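# Assemble the two printed parts to match the displayed sample

## Task

Join the two 3D-printed pieces so that they end up assembled the same way as the completed example resting on the stand.

## Robot and tools

Robot: the upper body of a humanoid on a stand beyond the table's -x edge (x = 0.18 m), facing roughly +x. Two seven-joint arms: left_arm (its own left, on the +y side, carrying a left hand) and right_arm (toward -y, carrying a right hand). Each hand point can be at most 0.62 m from its shoulder. The shoulders sit about 0.28 m above the pelvis, 0.06 m toward +x and 0.10 m to either side. The bases' calibrated poses are given in the scene frame. Printed positions and orientations may be wrong by a few cm, more at long reach.

Scene frame: origin in the table-top plane under the pelvis, z = 0 on the table top, +z up, +x across the table away from the robot. Positions are in metres, orientations are quat_wxyz.

Hand point: a spot 0.05 m in front of the palm and 0.15 m from the wrist face. Its +z runs along the straight fingers, +y points out of the palm, and +x runs across the palm. On the right hand +x points away from the thumb; on the left hand it points toward the thumb. Straight fingers reach 0.06 to 0.07 m past the point, with their centre lines 0.06 m behind it (-y). A wrist bracket on the little-finger side reaches 0.10 m across and can collide with things. A grasp with the thumb turned in front of the palm holds objects roughly 0.035 to 0.065 m thick, or a handle down to about 0.025 m.

Row layout: every row has 28 numbers in [-1, 1], covering both arms even if only one moves. The order is left_arm dx, dy, dz, rx, ry, rz; then left hand little, ring, middle, index, thumb_bend, thumb_turn, force_limit, speed; then the same fourteen for right_arm and its hand.

Pose numbers are offsets along the scene axes, not absolute poses. They are measured from that arm's Hand target as it stood when the action or move began. 1.0 equals 0.6 m or 180 degrees. rx, ry, rz form one rotation vector, turning about the Hand target's position. Sending an offset twice moves the arm twice. All zeros re-requests the current Hand target. Each control step clips the commanded orientation to within 32 degrees of the measured one. Large turns may swing the elbow.

Hand numbers are absolute targets, not offsets.
- Fingers and thumb_bend: +1 is straight, -1 is curled.
- thumb_turn: +1 is beside the palm, -1 is in front of it.
- force_limit: -1 to +1 maps to about 0 to 10 N at the fingertip (15 N for the two thumb motors).
- speed: rises linearly to full at +0.48. For a gentle grip, close at -0.94 or lower.
- No value means "unchanged". To leave a hand alone, resend the last eight numbers actually executed for it. If none have been executed yet, send hand_measured plus hand_force_limit and hand_speed.
- To squeeze harder, raise force_limit and send a target more closed than hand_measured. To loosen, send a target more open than hand_measured.

execute_actions(actions, cameras): actions is a list of up to 15 rows per action. Each row is one 1/30 s step, and the last row is held to fill 15 steps. Every row in an action counts from the same start pose. An empty actions list returns camera images. cameras takes names, ["all"] or [].

move(target, speed, blend, blocking, cameras): drives each hand point in a straight line toward a target.
- target is one 28-number row, or up to 15 rows. Every row is an offset from the same Hand targets, not from the previous row.
- speed: 0.002 to 1.8 m/s (default 0.25); turning is capped at twice that in rad/s. Give one value, or one per target.
- blend: corner rounding in metres (0 = stop at each target).
- A move lasts at least 0.5 s and at most 10 s, and does not avoid obstacles or the other arm. Fast moves lag, stray and hit harder.
- Hand numbers of later rows are applied only after arrival, once everything is at rest.
- The result adds a "move:" line with the ending: done, off_target, moving, held or fault. It also shows limits, e.g. paced = pose clipped, held = steps withheld. done means within 3 mm and 2 degrees; it does not mean contact.
- blocking=false returns after about 0.5 s while the motion continues.

Other tools:
- wait(seconds 0–10): lets time run with the last commands held.
- stop: brakes a running move.
- zoom_image(camera, region [x0,y0,x1,y1] in pixels, at most 504×504): enlarges one camera's latest image. Cameras are cam_high, cam_bench, cam_left_wrist and cam_right_wrist, each 672x504.
- show_instructions: shows the reference pages (here a five-finger left hand page).
- finished_scene(scene 1): ends the scene. It cannot be undone.

Results report:
- end_effector_position and end_effector_quat_wxyz for each arm.
- Hand target: the last commanded pose after clipping; the next offsets start from here. The hand often rests short of it; resend the missing distance.
- Joint positions and torques, with offsets and noise.
- hand_measured, hand_stopped_by (moving, target, force, stalled, fault) and hand_load_n, all in motor order. A fallen hand_load_n means the grip was lost.
- Joint velocities "within noise" when the arm is still.
- Motor temperatures, and step readings for action calls.

The joint drive caps speed at 3.2 rad/s. Each action takes 0.5 s. Thinking time lets the scene run on.

Avoid:
- Anything falling off the table, or being left off it.
- Dropping parts or releasing them while they move.
- Slams, hard pushes, and hitting fixed or heavy objects.
- Overloading fingers.
- Any contact between the two arms, including one hand closing on the other.
- An arm pressing against something keeps pushing; to end the push, command the target back past the hand point.
- Holding loads or stretching too long heats motors. MOTOR HOT appears at 90 °C, and at 120 °C the arm collapses for 30–60 s.
- Any arm stop costs time.

The assembly must stay correct without the robot once the scene ends.

Each tool is called after "Emit:" as name(argument=value, ...), one argument or row to a line, values as JSON.

Reference images:

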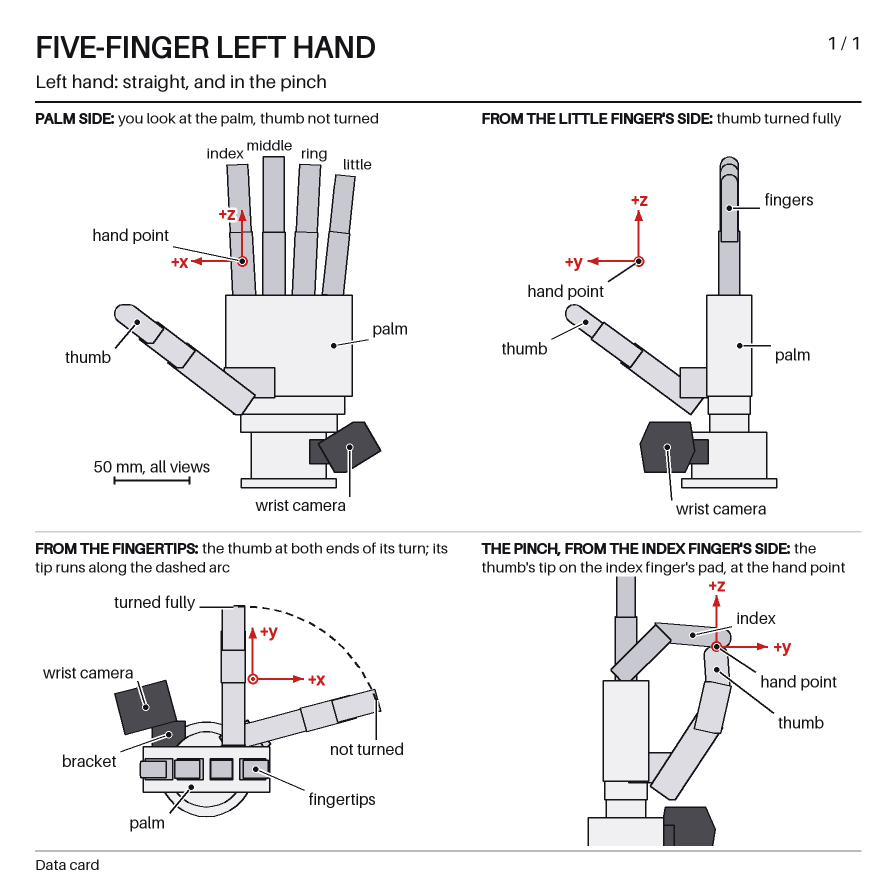

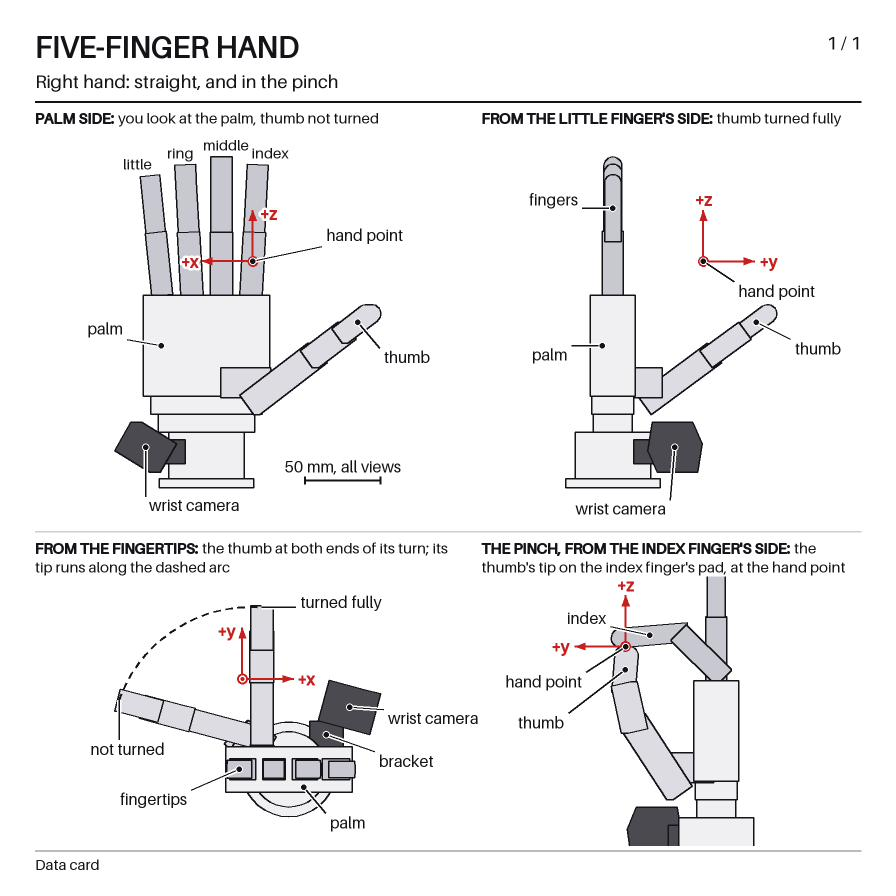

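## Session

Emit:
execute_actions(
  actions=[],
)

Scene clock: 0.00 s.
left_arm: end_effector_position=(+0.1546, +0.1501, +0.5041) hand_measured=(+1.000, +1.000, +1.000, +1.000, +1.000, +1.000) hand_load_n=(+0.0, +0.0, +0.0, +0.0, +0.0, +0.0) hand_stopped_by=(target, target, target, target, target, target) hand_force_limit=0.00 hand_speed=-0.80 end_effector_quat_wxyz=(+0.004, +0.087, -0.136, +0.987) | right_arm: end_effector_position=(+0.1826, -0.0858, +0.5113) hand_measured=(+1.000, +1.000, +1.000, +1.000, +1.000, +1.000) hand_load_n=(+0.0, +0.0, +0.0, +0.0, +0.0, +0.0) hand_stopped_by=(target, target, target, target, target, target) hand_force_limit=0.00 hand_speed=-0.80 end_effector_quat_wxyz=(+0.975, -0.175, +0.070, +0.118)
Joint positions: left_arm=[-0.08 0.5 0.23 -0.53 -0.57 -1 -0.31] | right_arm=[-0.08 -0.5 -0.23 -0.53 0.57 -1 0.31]
Joint velocities: within noise
Joint torques (N m): no reading
Motor temperatures (°C): left_arm=[40 38 40 38 39 33 25] | right_arm=[42 41 39 43 39 28 30]
Hand target: left_arm +0.1546, +0.1501, +0.5041; +0.004, +0.087, -0.136, +0.987 | right_arm +0.1826, -0.0858, +0.5113; +0.975, -0.175, +0.070, +0.118

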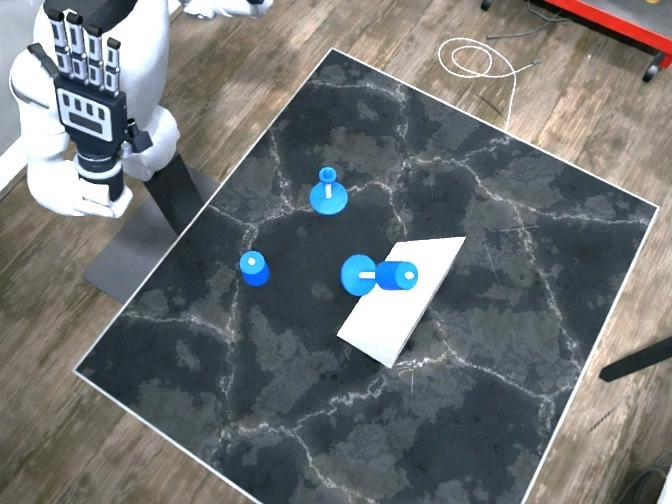

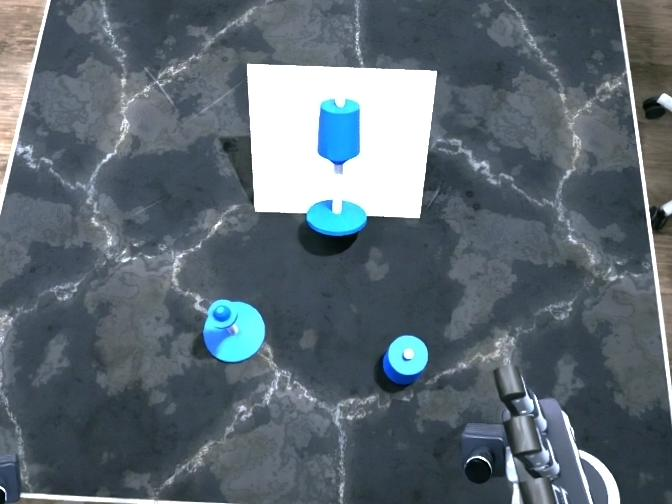

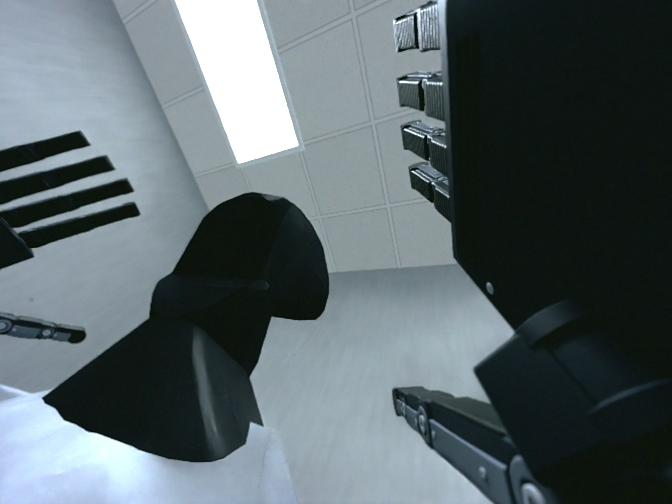

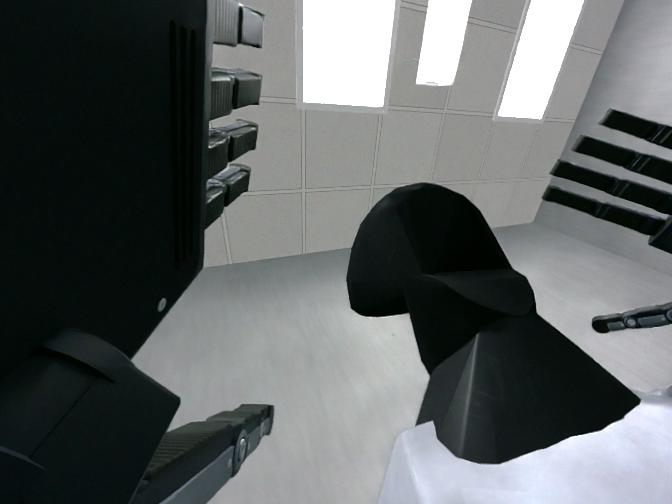

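Emit:
zoom_image(
  camera="cam_bench",
  region=[170, 270, 450, 400],
)

Emit:
zoom_image(
  camera="cam_bench",
  region=[230, 50, 450, 270],
)

Emit:
zoom_image(
  camera="cam_high",
  region=[220, 150, 480, 380],
)

Scaled by 1.800 from the camera's 672x504 image, which has a finer 960x720 frame.

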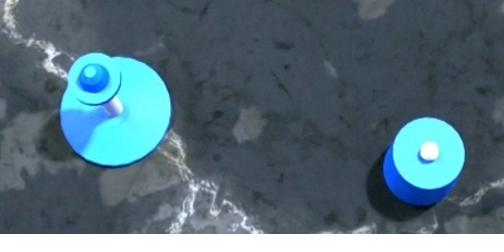

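Scaled by 2.291 from the camera's 672x504 image, which has a finer 960x720 frame.

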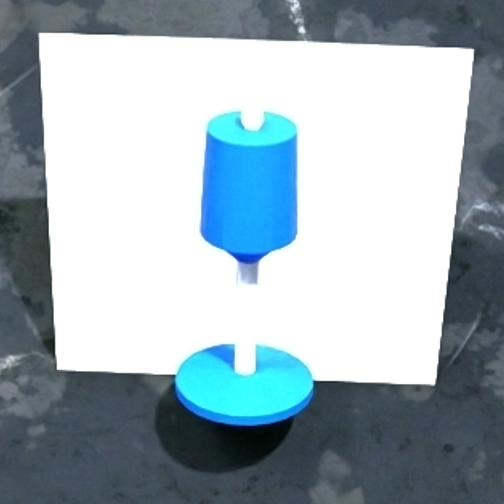

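Scaled by 1.938 from the camera's 672x504 image, which has a finer 960x720 frame.

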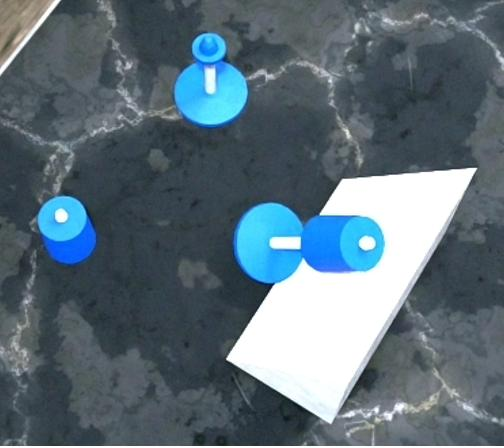

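Emit:
move(
  target=[0,0,0,0,0,0,1,1,1,1,1,1,0,-0.8,0.262,-0.024,-0.352,-0.0332,0.6917,-0.1637,1,1,1,1,1,1,0,-0.8],
  speed=0.35,
  cameras=["all"],
)

Scene clock: 52.30 s.
left_arm: end_effector_position=(+0.1546, +0.1501, +0.5041) hand_measured=(+1.000, +1.000, +1.000, +1.000, +1.000, +1.000) hand_load_n=(+0.0, +0.0, +0.0, +0.0, +0.0, -0.5) hand_stopped_by=(target, target, target, target, target, target) hand_force_limit=0.00 hand_speed=-0.80 end_effector_quat_wxyz=(+0.004, +0.087, -0.136, +0.987) | right_arm: end_effector_position=(+0.3403, -0.1020, +0.2992) hand_measured=(+1.000, +1.000, +1.000, +1.000, +1.000, +1.000) hand_load_n=(+0.0, +0.0, +0.0, +0.0, +0.0, +0.0) hand_stopped_by=(target, target, target, target, target, target) hand_force_limit=0.00 hand_speed=-0.80 end_effector_quat_wxyz=(+0.430, -0.011, +0.903, +0.018)
Joint positions: left_arm=[-0.08 0.5 0.23 -0.53 -0.57 -1 -0.31] | right_arm=[1.249 -1.617 -1.119 -1.038 1.978 0.028 -0.818]
Joint torques (N m): left_arm=[-1.43 2.06 1.76 -1.36 0.78 -0.42 0.27] | right_arm=[-0.34 0.22 -2.69 -0.8 -1.1 -0.83 0.05]
Hand target: left_arm +0.1546, +0.1501, +0.5041; +0.004, +0.087, -0.136, +0.987 | right_arm +0.3398, -0.1002, +0.3001; +0.382, +0.000, +0.924, +0.000
Off the commanded pose: left_arm 0.000 m, 0 deg | right_arm 0.002 m, 6 deg.
joint sent to its limit (right arm) — joint 2 (shoulder roll), lower limit; joint 4 (elbow), lower limit, where the elbow is as bent as it goes; joint 5 (wrist roll), upper limit. The joint targets are off in orientation, not in position.
move: off_target (right_arm)

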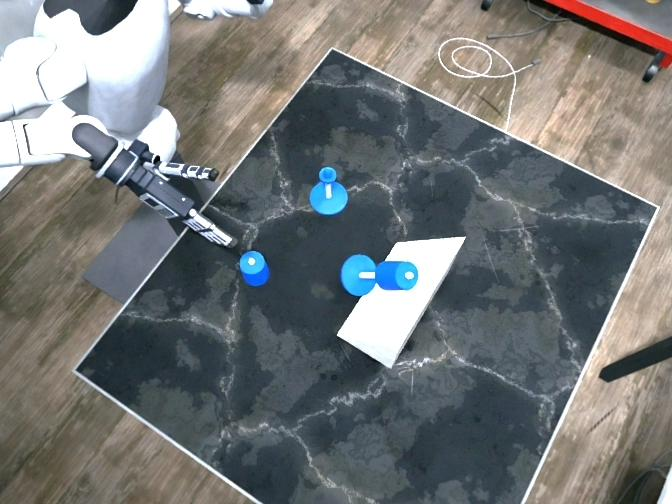

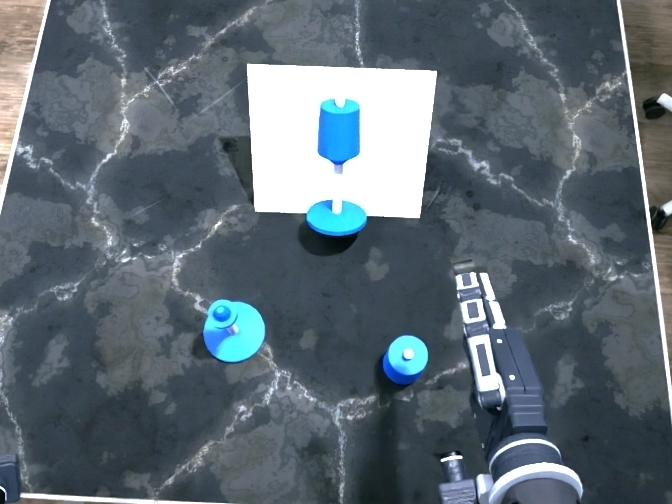

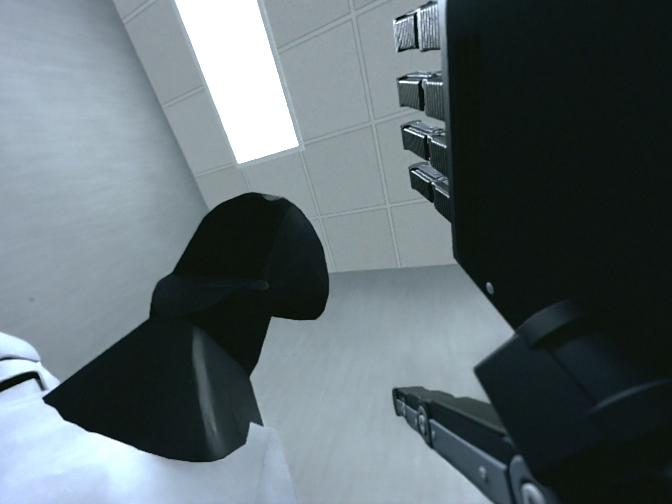

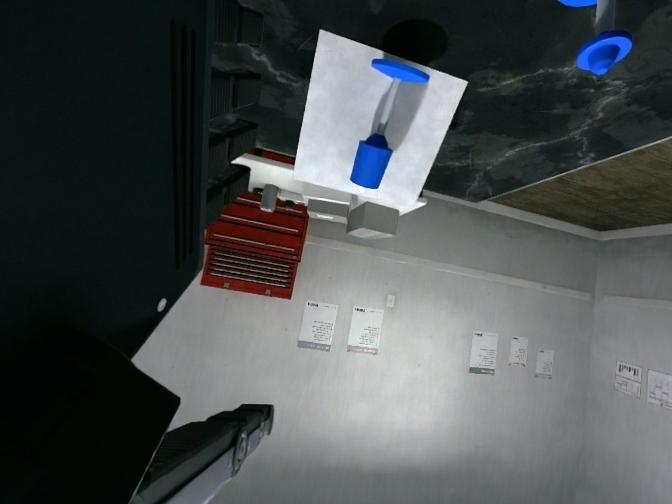

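Emit:
zoom_image(
  camera="cam_right_wrist",
  region=[290, 0, 490, 220],
)

Emit:
zoom_image(
  camera="cam_right_wrist",
  region=[540, 0, 672, 110],
)

Emit:
zoom_image(
  camera="cam_bench",
  region=[360, 240, 600, 504],
)

Scaled by 2.291 from the camera's 672x504 image, which has a finer 960x720 frame.

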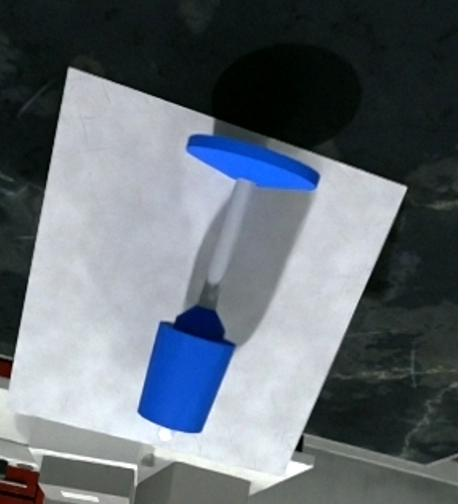

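Scaled by 3.818 from the camera's 672x504 image, which has a finer 960x720 frame.

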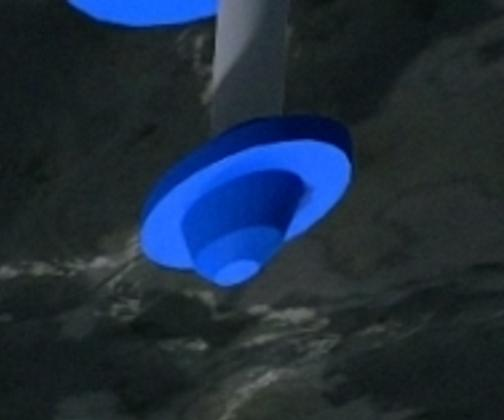

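Scaled by 1.909 from the camera's 672x504 image, which has a finer 960x720 frame.

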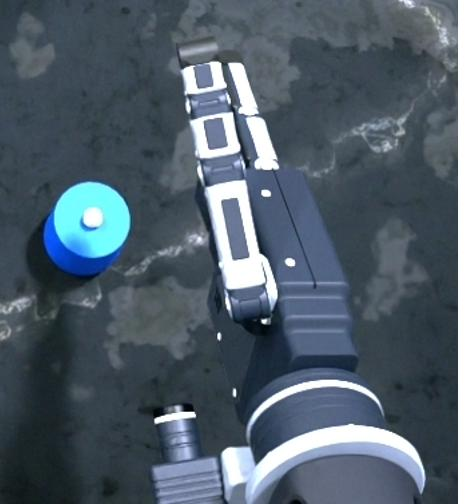

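Emit:
move(
  target=[0,0,0,0,0,0,1,1,1,1,1,1,0,-0.8,-0.1,-0.133,-0.217,0.0243,-0.1374,0.1093,1,1,1,1,1,1,0,-0.8],
  speed=0.25,
  cameras=["cam_high","cam_bench","cam_right_wrist"],
)

Scene clock: 78.90 s.
left_arm: end_effector_position=(+0.1546, +0.1501, +0.5041) hand_measured=(+1.000, +1.000, +1.000, +1.000, +1.000, +1.000) hand_load_n=(+0.0, +0.0, +0.0, +0.0, +0.0, +0.0) hand_stopped_by=(target, target, target, target, target, target) hand_force_limit=0.00 hand_speed=-0.80 end_effector_quat_wxyz=(+0.004, +0.087, -0.136, +0.987) | right_arm: end_effector_position=(+0.2795, -0.1795, +0.1704) hand_measured=(+1.000, +1.000, +1.000, +1.000, +1.000, +1.000) hand_load_n=(+0.0, -0.5, +0.0, +0.0, +0.0, +0.0) hand_stopped_by=(target, target, target, target, target, target) hand_force_limit=0.00 hand_speed=-0.80 end_effector_quat_wxyz=(+0.563, -0.148, +0.807, +0.099)
Joint positions: left_arm=[-0.08 0.5 0.23 -0.53 -0.57 -1 -0.31] | right_arm=[0.492 -1.004 0.296 0.136 0.941 -0.708 0.277]
Joint torques (N m): left_arm=[-1.52 2.02 1.63 -1.29 0.83 -0.43 0.26] | right_arm=[0.38 -3.37 -1.54 -1.11 -0.34 -1.1 0.15]
Hand target: left_arm +0.1546, +0.1501, +0.5041; +0.004, +0.087, -0.136, +0.987 | right_arm +0.2798, -0.1800, +0.1699; +0.565, -0.142, +0.807, +0.100
Off the commanded pose: left_arm 0.000 m, 0 deg | right_arm 0.001 m, 1 deg.
move: done
Images, in order (width x height): cam_high 672x504, cam_bench 672x504, cam_right_wrist 672x504.

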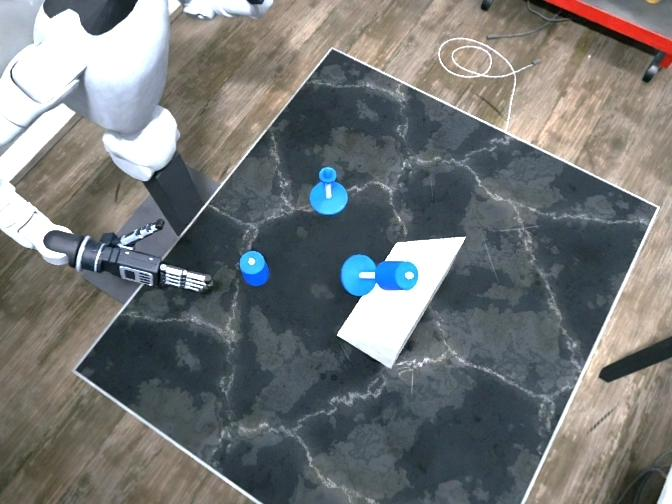

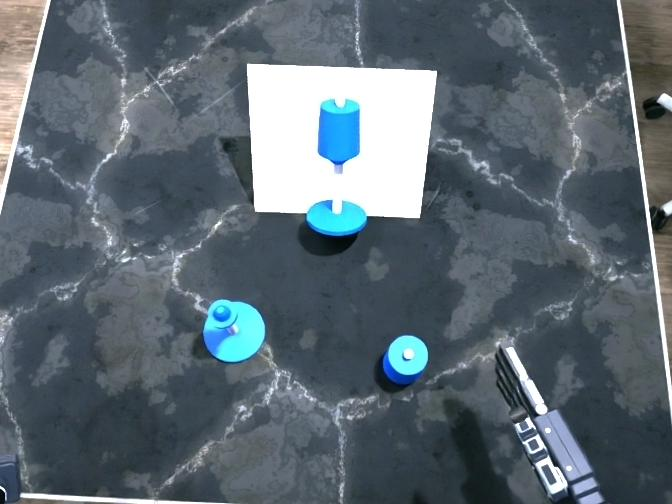

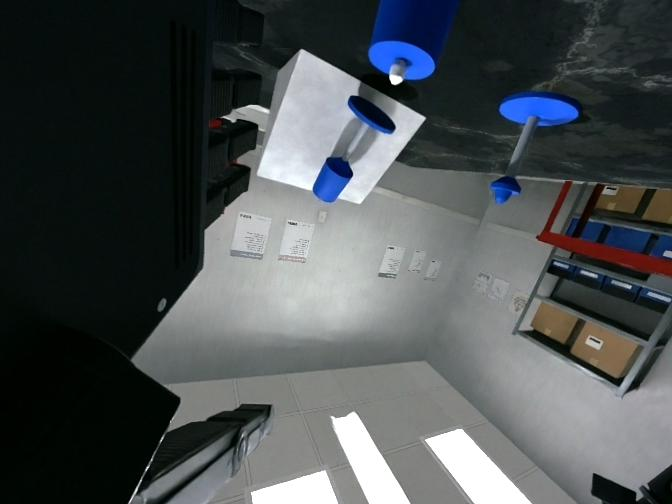

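Emit:
zoom_image(
  camera="cam_right_wrist",
  region=[250, 0, 450, 220],
)

Emit:
zoom_image(
  camera="cam_right_wrist",
  region=[460, 70, 600, 220],
)

Scaled by 2.291 from the camera's 672x504 image, which has a finer 960x720 frame.

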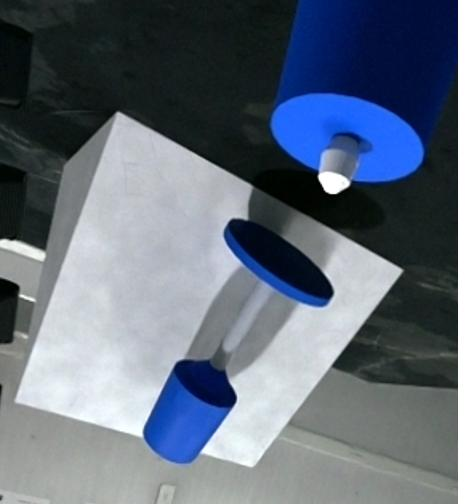

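Scaled by 3.360 from the camera's 672x504 image, which has a finer 960x720 frame.

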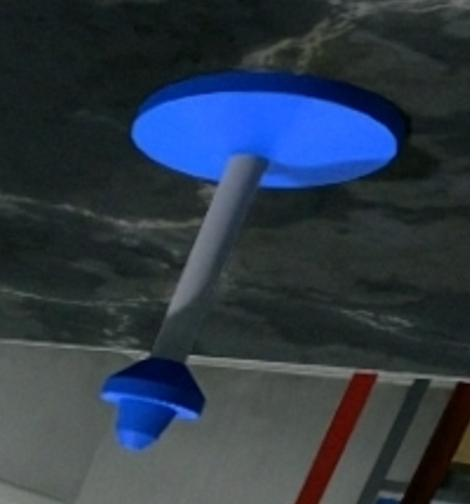

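Emit:
move(
  target=[0,0,0,0,0,0,1,1,1,1,1,1,0,-0.8,0.0837,-0.033,0.2168,-0.4138,-0.2896,0.1306,1,1,1,1,1,1,0,-0.8],
  speed=0.35,
  cameras=["cam_high"],
)

Scene clock: 178.43 s.
left_arm: end_effector_position=(+0.1546, +0.1501, +0.5041) hand_measured=(+1.000, +1.000, +1.000, +1.000, +1.000, +1.000) hand_load_n=(+0.0, +0.0, +0.0, +0.0, +0.0, +0.0) hand_stopped_by=(target, target, target, target, target, target) hand_force_limit=0.00 hand_speed=-0.80 end_effector_quat_wxyz=(+0.004, +0.087, -0.136, +0.987) | right_arm: end_effector_position=(+0.3302, -0.1989, +0.2985) hand_measured=(+1.000, +1.000, +1.000, +1.000, +1.000, +1.000) hand_load_n=(+0.0, +0.0, +0.0, +0.0, +0.0, +0.0) hand_stopped_by=(target, target, target, target, target, target) hand_force_limit=0.00 hand_speed=-0.80 end_effector_quat_wxyz=(+0.613, -0.613, +0.357, -0.350)
Joint positions: left_arm=[-0.08 0.5 0.23 -0.53 -0.57 -1 -0.31] | right_arm=[0.846 -1.245 -0.716 -0.109 -0.301 -0.715 -0.4]
Joint torques (N m): left_arm=[-1.46 1.97 1.67 -1.36 0.91 -0.42 0.26] | right_arm=[0.35 -2.05 -3.45 -1.21 -0.29 0 -0.43]
Hand target: left_arm +0.1546, +0.1501, +0.5041; +0.004, +0.087, -0.136, +0.987 | right_arm +0.3300, -0.1998, +0.2999; +0.612, -0.613, +0.354, -0.354
Off the commanded pose: left_arm 0.000 m, 0 deg | right_arm 0.002 m, 1 deg.
move: done
Images, in order (width x height): cam_high 672x504.

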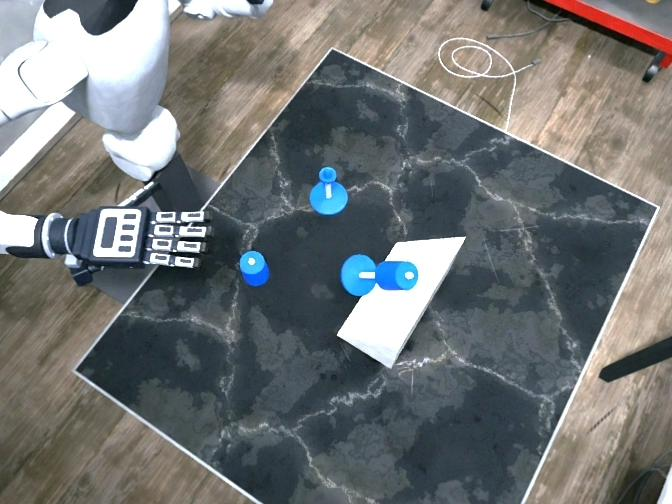

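Emit:
move(
  target=[0,0,0,0,0,0,1,1,1,1,1,1,0,-0.8,0,0,0,-0.433,-0.25,0,1,1,1,1,1,1,0,-0.8],
  speed=0.35,
  cameras=["cam_high","cam_bench","cam_right_wrist"],
)

Scene clock: 183.90 s.
left_arm: end_effector_position=(+0.1546, +0.1501, +0.5041) hand_measured=(+1.000, +1.000, +1.000, +1.000, +1.000, +1.000) hand_load_n=(+0.0, +0.0, +0.0, +0.0, +0.0, +0.0) hand_stopped_by=(target, target, target, target, target, target) hand_force_limit=0.00 hand_speed=-0.80 end_effector_quat_wxyz=(+0.004, +0.087, -0.136, +0.987) | right_arm: end_effector_position=(+0.3307, -0.1989, +0.3041) hand_measured=(+1.000, +1.000, +1.000, +1.000, +1.000, +1.000) hand_load_n=(+0.0, +0.0, +0.0, +0.0, +0.0, +0.0) hand_stopped_by=(target, target, target, target, target, target) hand_force_limit=0.00 hand_speed=-0.80 end_effector_quat_wxyz=(-0.218, +0.701, +0.172, +0.657)
Joint positions: left_arm=[-0.08 0.5 0.23 -0.53 -0.57 -1 -0.31] | right_arm=[0.973 -0.986 -0.552 -0.749 -1.954 0.31 -0.345]
Joint torques (N m): left_arm=[-1.4 1.99 1.68 -1.33 0.95 -0.41 0.27] | right_arm=[1.1 -2.32 -1.41 -1.38 -0.97 1.02 0.12]
Hand target: left_arm +0.1546, +0.1501, +0.5041; +0.004, +0.087, -0.136, +0.987 | right_arm +0.3300, -0.1998, +0.2999; -0.183, +0.683, +0.183, +0.683
Off the commanded pose: left_arm 0.000 m, 0 deg | right_arm 0.004 m, 6 deg.
joint sent to its limit (right arm) — joint 5 (wrist roll), lower limit. The joint targets are off in orientation, not in position.
move: off_target (right_arm)
Images, in order (width x height): cam_high 672x504, cam_bench 672x504, cam_right_wrist 672x504.

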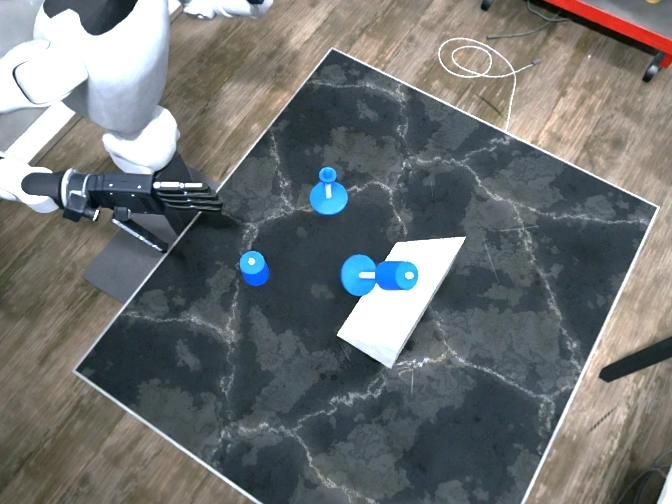

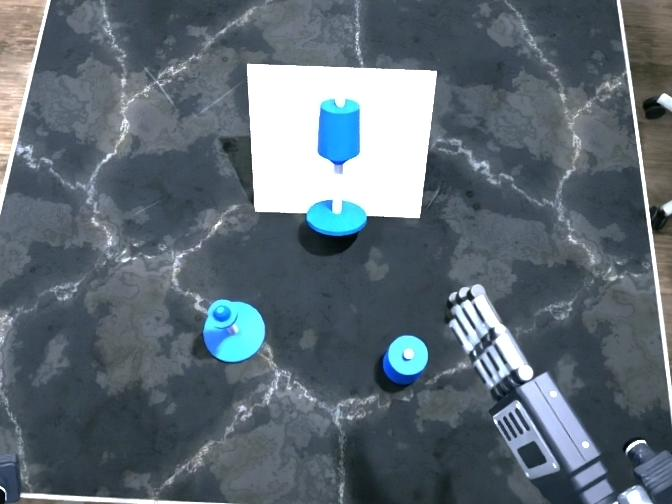

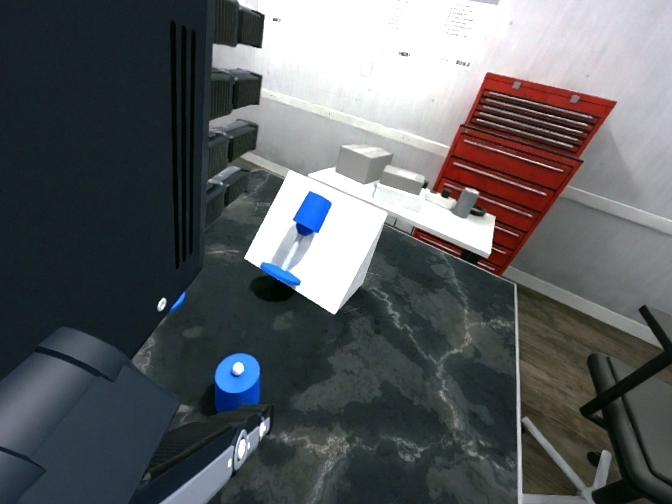

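Emit:
move(
  target=[0,0,0,0,0,0,1,1,1,1,1,1,0,-0.8,0.05,0.1417,-0.25,-0.0278,0.0481,0,1,1,1,1,1,-1,0,-0.3],
  speed=0.25,
  cameras=["cam_high","cam_bench","cam_right_wrist"],
)

Scene clock: 228.47 s.
left_arm: end_effector_position=(+0.1546, +0.1501, +0.5041) hand_measured=(+1.000, +1.000, +1.000, +1.000, +1.000, +1.000) hand_load_n=(+0.0, +0.0, +0.0, +0.0, +0.0, +0.0) hand_stopped_by=(target, target, target, target, target, target) hand_force_limit=0.00 hand_speed=-0.80 end_effector_quat_wxyz=(+0.004, +0.087, -0.136, +0.987) | right_arm: end_effector_position=(+0.3581, -0.1106, +0.1491) hand_measured=(+1.000, +1.000, +1.000, +1.000, +1.000, -1.000) hand_load_n=(+0.0, +0.0, +0.0, +0.0, +0.0, +0.5) hand_stopped_by=(target, target, target, target, target, target) hand_force_limit=0.00 hand_speed=-0.30 end_effector_quat_wxyz=(-0.251, +0.799, +0.166, +0.520)
Joint positions: left_arm=[-0.08 0.5 0.23 -0.53 -0.57 -1 -0.31] | right_arm=[-0.552 -1.374 1.406 -0.435 -1.954 0.641 0.317]
Joint torques (N m): left_arm=[-1.33 2.04 1.61 -1.34 0.86 -0.42 0.27] | right_arm=[-2.44 -5.63 -1.19 -1.56 -1.61 0.91 0.05]
Motor temperatures (°C): left_arm=[40 40 40 39 39 32 25] | right_arm=[42 44 40 43 39 33 29]
Hand target: left_arm +0.1546, +0.1501, +0.5041; +0.004, +0.087, -0.136, +0.987 | right_arm +0.3600, -0.1147, +0.1499; -0.166, +0.740, +0.198, +0.621
Off the commanded pose: left_arm 0.000 m, 0 deg | right_arm 0.005 m, 17 deg.
joint sent to its limit (right arm) — joint 5 (wrist roll), lower limit. The joint targets are off in orientation, not in position.
move: off_target (right_arm)
Images, in order (width x height): cam_high 672x504, cam_bench 672x504, cam_right_wrist 672x504.

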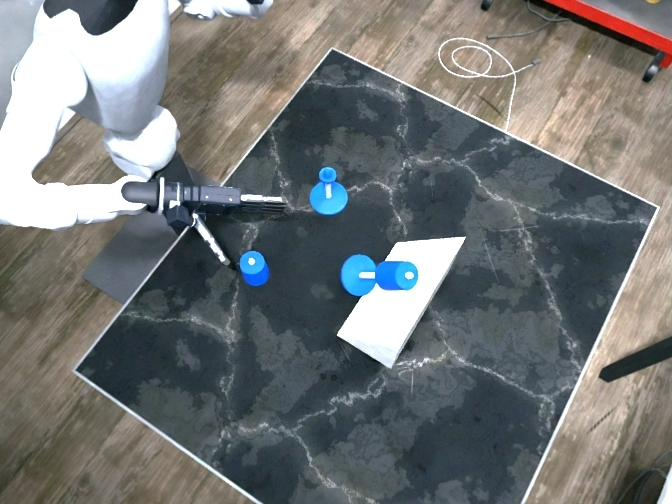

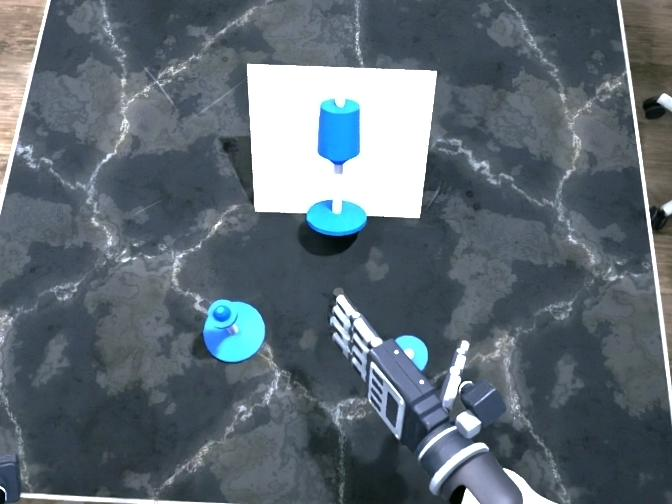

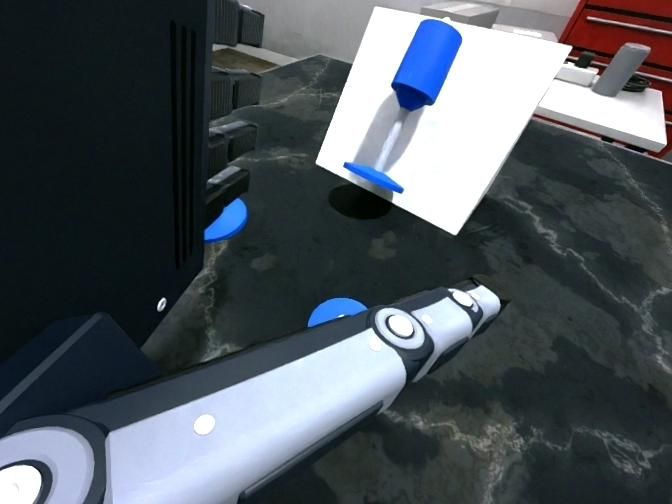

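Emit:
move(
  target=[0,0,0,0,0,0,1,1,1,1,1,1,0,-0.8,0,0,0,0,0,0,1,1,1,1,1,-1,0,-0.3],
  speed=0.25,
  cameras=[],
)

Scene clock: 251.97 s.
left_arm: end_effector_position=(+0.1546, +0.1501, +0.5041) hand_measured=(+1.000, +1.000, +1.000, +1.000, +1.000, +1.000) hand_load_n=(+0.0, +0.0, +0.0, +0.0, +0.0, +0.0) hand_stopped_by=(target, target, target, target, target, target) hand_force_limit=0.00 hand_speed=-0.80 end_effector_quat_wxyz=(+0.004, +0.087, -0.136, +0.987) | right_arm: end_effector_position=(+0.3581, -0.1106, +0.1491) hand_measured=(+1.000, +1.000, +1.000, +1.000, +1.000, -1.000) hand_load_n=(+0.0, +0.0, +0.0, +0.0, +0.0, +0.0) hand_stopped_by=(target, target, target, target, target, target) hand_force_limit=0.00 hand_speed=-0.30 end_effector_quat_wxyz=(-0.251, +0.799, +0.166, +0.520)
Joint positions: left_arm=[-0.08 0.5 0.23 -0.53 -0.57 -1 -0.31] | right_arm=[-0.552 -1.374 1.406 -0.435 -1.954 0.641 0.317]
Joint torques (N m): left_arm=[-1.4 2.05 1.75 -1.31 0.76 -0.42 0.24] | right_arm=[-2.06 -5.57 -1.86 -1.66 -1.66 0.77 0.02]
Hand target: left_arm +0.1546, +0.1501, +0.5041; +0.004, +0.087, -0.136, +0.987 | right_arm +0.3603, -0.1151, +0.1502; -0.243, +0.799, +0.171, +0.523 (not the last commanded pose)
Off the commanded pose: left_arm 0.000 m, 0 deg | right_arm 0.005 m, 17 deg.
joint sent to its limit (right arm) — joint 5 (wrist roll), lower limit.
move: off_target (right_arm)
No camera images: "cameras" was empty.

Emit:
zoom_image(
  camera="cam_bench",
  region=[300, 270, 540, 504],
)

Emit:
zoom_image(
  camera="cam_high",
  region=[120, 150, 370, 310],
)

Scaled by 2.100 from the camera's 672x504 image, which has a finer 960x720 frame.
This view is cut from an older image: the scene may have changed since it was taken.

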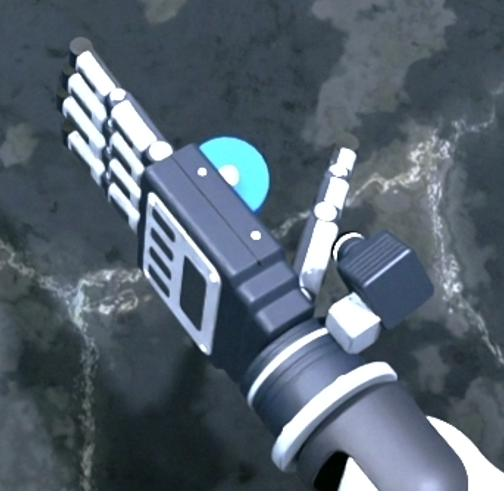

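Scaled by 2.016 from the camera's 672x504 image, which has a finer 960x720 frame.
This view is cut from an older image: the scene may have changed since it was taken.

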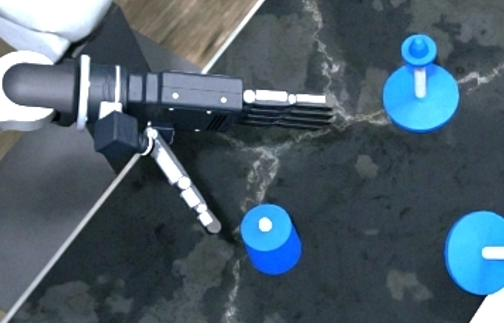

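Emit:
move(
  target=[0,0,0,0,0,0,1,1,1,1,1,1,0,-0.8,0.0078,0,-0.0837,-0.0284,-0.0823,-0.0204,1,1,1,1,1,-1,0,-0.3],
  speed=0.15,
  cameras=["cam_high","cam_bench","cam_right_wrist"],
)

Scene clock: 298.27 s.
left_arm: end_effector_position=(+0.1546, +0.1501, +0.5041) hand_measured=(+1.000, +1.000, +1.000, +1.000, +1.000, +1.000) hand_load_n=(+0.5, +0.0, +0.0, +0.0, +0.0, +0.0) hand_stopped_by=(target, target, target, target, target, target) hand_force_limit=0.00 hand_speed=-0.80 end_effector_quat_wxyz=(+0.004, +0.087, -0.136, +0.987) | right_arm: end_effector_position=(+0.3637, -0.1198, +0.0978) hand_measured=(+1.000, +1.000, +1.000, +1.000, +1.000, -1.000) hand_load_n=(+0.0, +0.0, +0.0, +0.0, +0.0, +0.0) hand_stopped_by=(target, target, target, target, target, target) hand_force_limit=0.00 hand_speed=-0.30 end_effector_quat_wxyz=(-0.232, +0.746, +0.189, +0.595)
Joint positions: left_arm=[-0.08 0.5 0.23 -0.53 -0.57 -1 -0.31] | right_arm=[-0.921 -0.818 2.415 0.331 -1.954 1.513 0.665]
Joint torques (N m): left_arm=[-1.44 1.93 1.74 -1.34 0.91 -0.43 0.26] | right_arm=[-3.19 -2.54 -0.42 0.02 -1.45 0.85 0.1]
Motor temperatures (°C): left_arm=[40 40 39 39 39 32 25] | right_arm=[44 49 41 43 39 32 28]
Hand target: left_arm +0.1546, +0.1501, +0.5041; +0.004, +0.087, -0.136, +0.987 | right_arm +0.3650, -0.1151, +0.0999; -0.166, +0.740, +0.198, +0.621
Off the commanded pose: left_arm 0.000 m, 0 deg | right_arm 0.005 m, 8 deg.
joint sent to its limit (right arm) — joint 5 (wrist roll), lower limit. The joint targets are off in orientation, not in position.
move: off_target (right_arm)
Images, in order (width x height): cam_high 672x504, cam_bench 672x504, cam_right_wrist 672x504.

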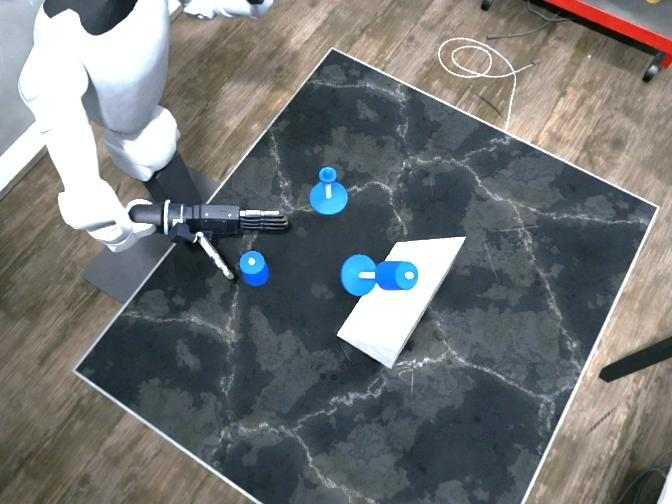

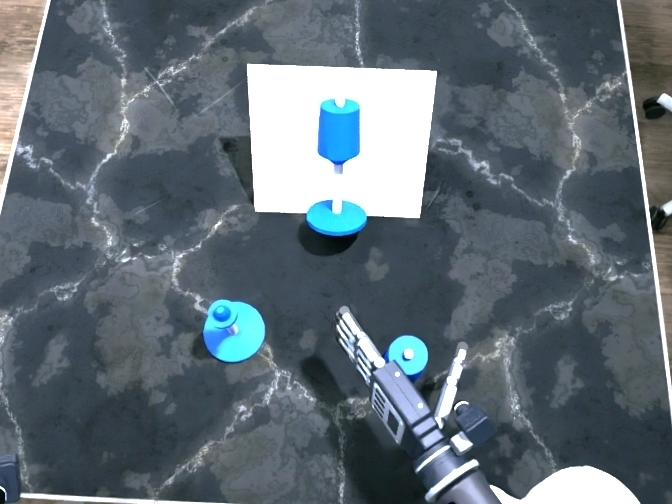

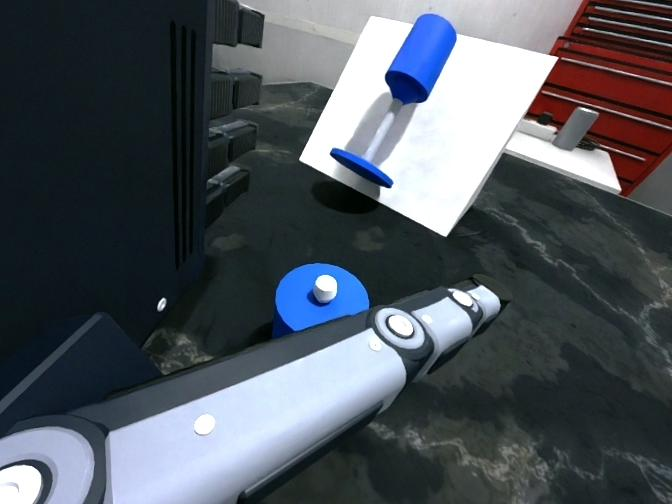

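Emit:
zoom_image(
  camera="cam_bench",
  region=[310, 290, 510, 480],
)

Emit:
zoom_image(
  camera="cam_high",
  region=[150, 180, 310, 310],
)

Scaled by 2.520 from the camera's 672x504 image, which has a finer 960x720 frame.

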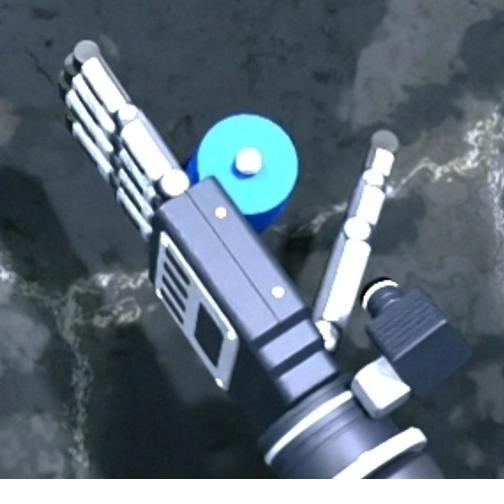

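Scaled by 3.150 from the camera's 672x504 image, which has a finer 960x720 frame.

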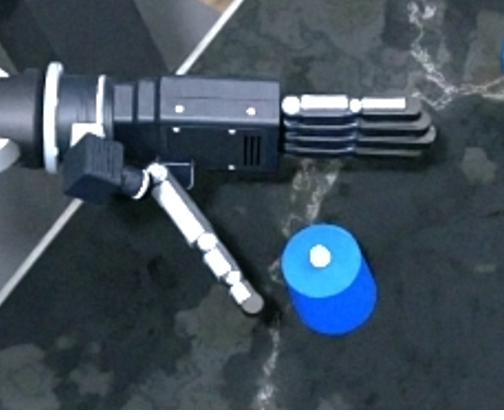

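Emit:
move(
  target=[0,0,0,0,0,0,1,1,1,1,1,1,0,-0.8,0.0067,0.0033,-0.0633,0,0,0,1,1,1,1,1,-1,0,-0.3],
  speed=0.1,
  cameras=["cam_high","cam_bench","cam_right_wrist"],
)

Scene clock: 321.17 s.
left_arm: end_effector_position=(+0.1546, +0.1501, +0.5041) hand_measured=(+1.000, +1.000, +1.000, +1.000, +1.000, +1.000) hand_load_n=(+0.0, +0.0, +0.0, +0.0, +0.0, -0.5) hand_stopped_by=(target, target, target, target, target, target) hand_force_limit=0.00 hand_speed=-0.80 end_effector_quat_wxyz=(+0.004, +0.087, -0.136, +0.987) | right_arm: end_effector_position=(+0.3712, -0.1138, +0.0640) hand_measured=(+1.000, +1.000, +1.000, +1.000, +1.000, -1.000) hand_load_n=(+0.0, +0.0, +0.0, +0.0, +0.0, +0.0) hand_stopped_by=(target, target, target, target, target, target) hand_force_limit=0.00 hand_speed=-0.30 end_effector_quat_wxyz=(-0.165, +0.739, +0.202, +0.622)
Joint positions: left_arm=[-0.08 0.5 0.23 -0.53 -0.57 -1 -0.31] | right_arm=[-0.771 -0.574 2.339 0.695 -1.832 1.436 0.687]
Joint torques (N m): left_arm=[-1.37 1.98 1.81 -1.37 0.85 -0.43 0.27] | right_arm=[-1.74 -1.94 -1.06 0.51 -0.75 0.86 0]
Hand target: left_arm +0.1546, +0.1501, +0.5041; +0.004, +0.087, -0.136, +0.987 | right_arm +0.3690, -0.1131, +0.0620; -0.166, +0.740, +0.198, +0.621
Off the commanded pose: left_arm 0.000 m, 0 deg | right_arm 0.003 m, 1 deg.
move: done
Images, in order (width x height): cam_high 672x504, cam_bench 672x504, cam_right_wrist 672x504.

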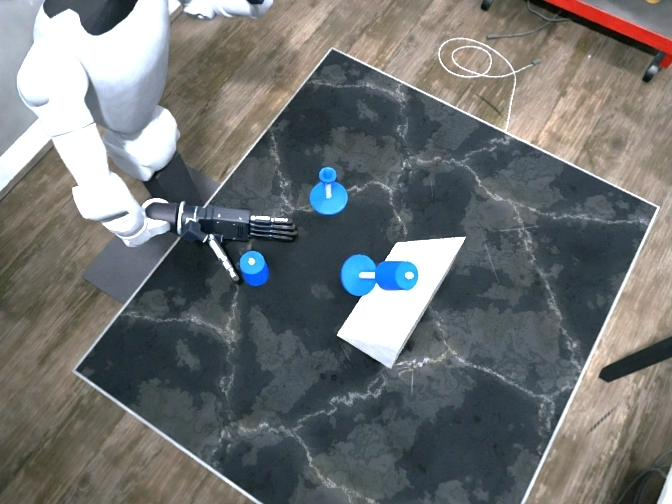

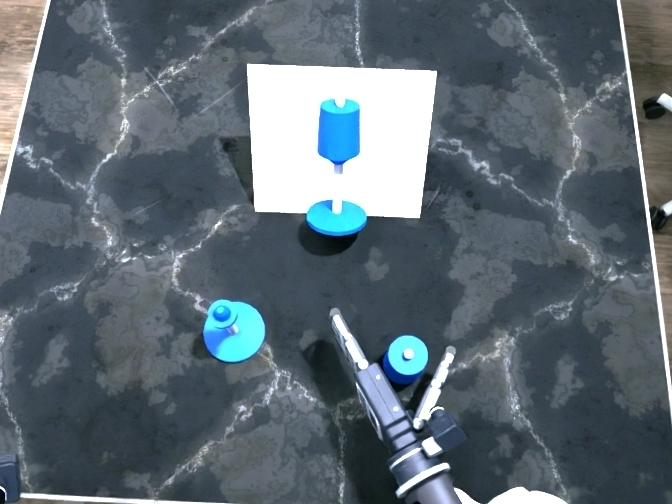

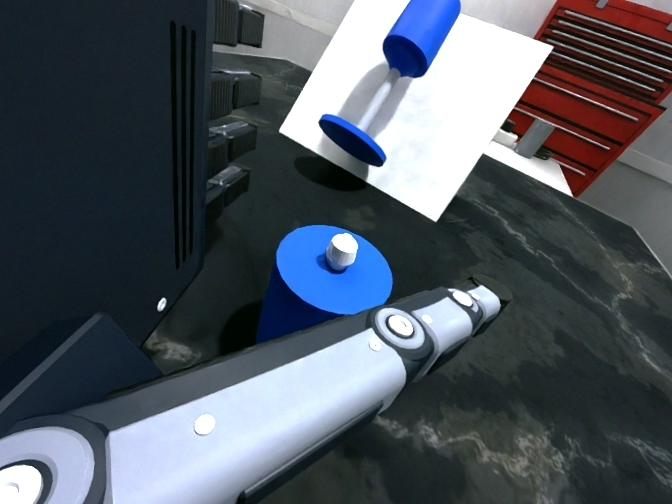

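Emit:
zoom_image(
  camera="cam_bench",
  region=[310, 290, 510, 480],
)

Emit:
zoom_image(
  camera="cam_high",
  region=[150, 180, 310, 310],
)

Scaled by 2.520 from the camera's 672x504 image, which has a finer 960x720 frame.

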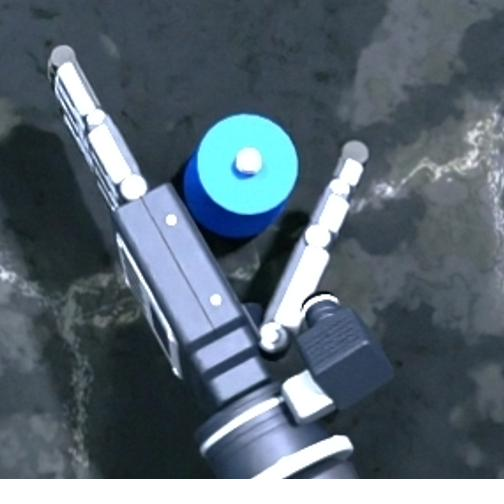

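Scaled by 3.150 from the camera's 672x504 image, which has a finer 960x720 frame.

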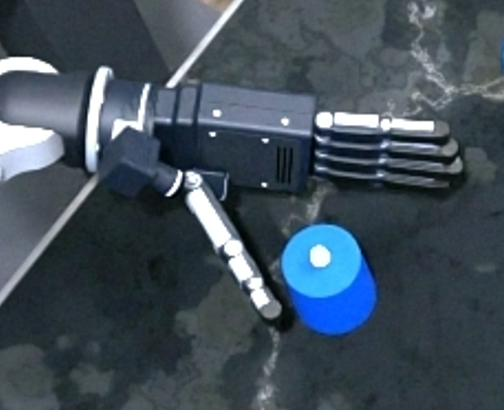

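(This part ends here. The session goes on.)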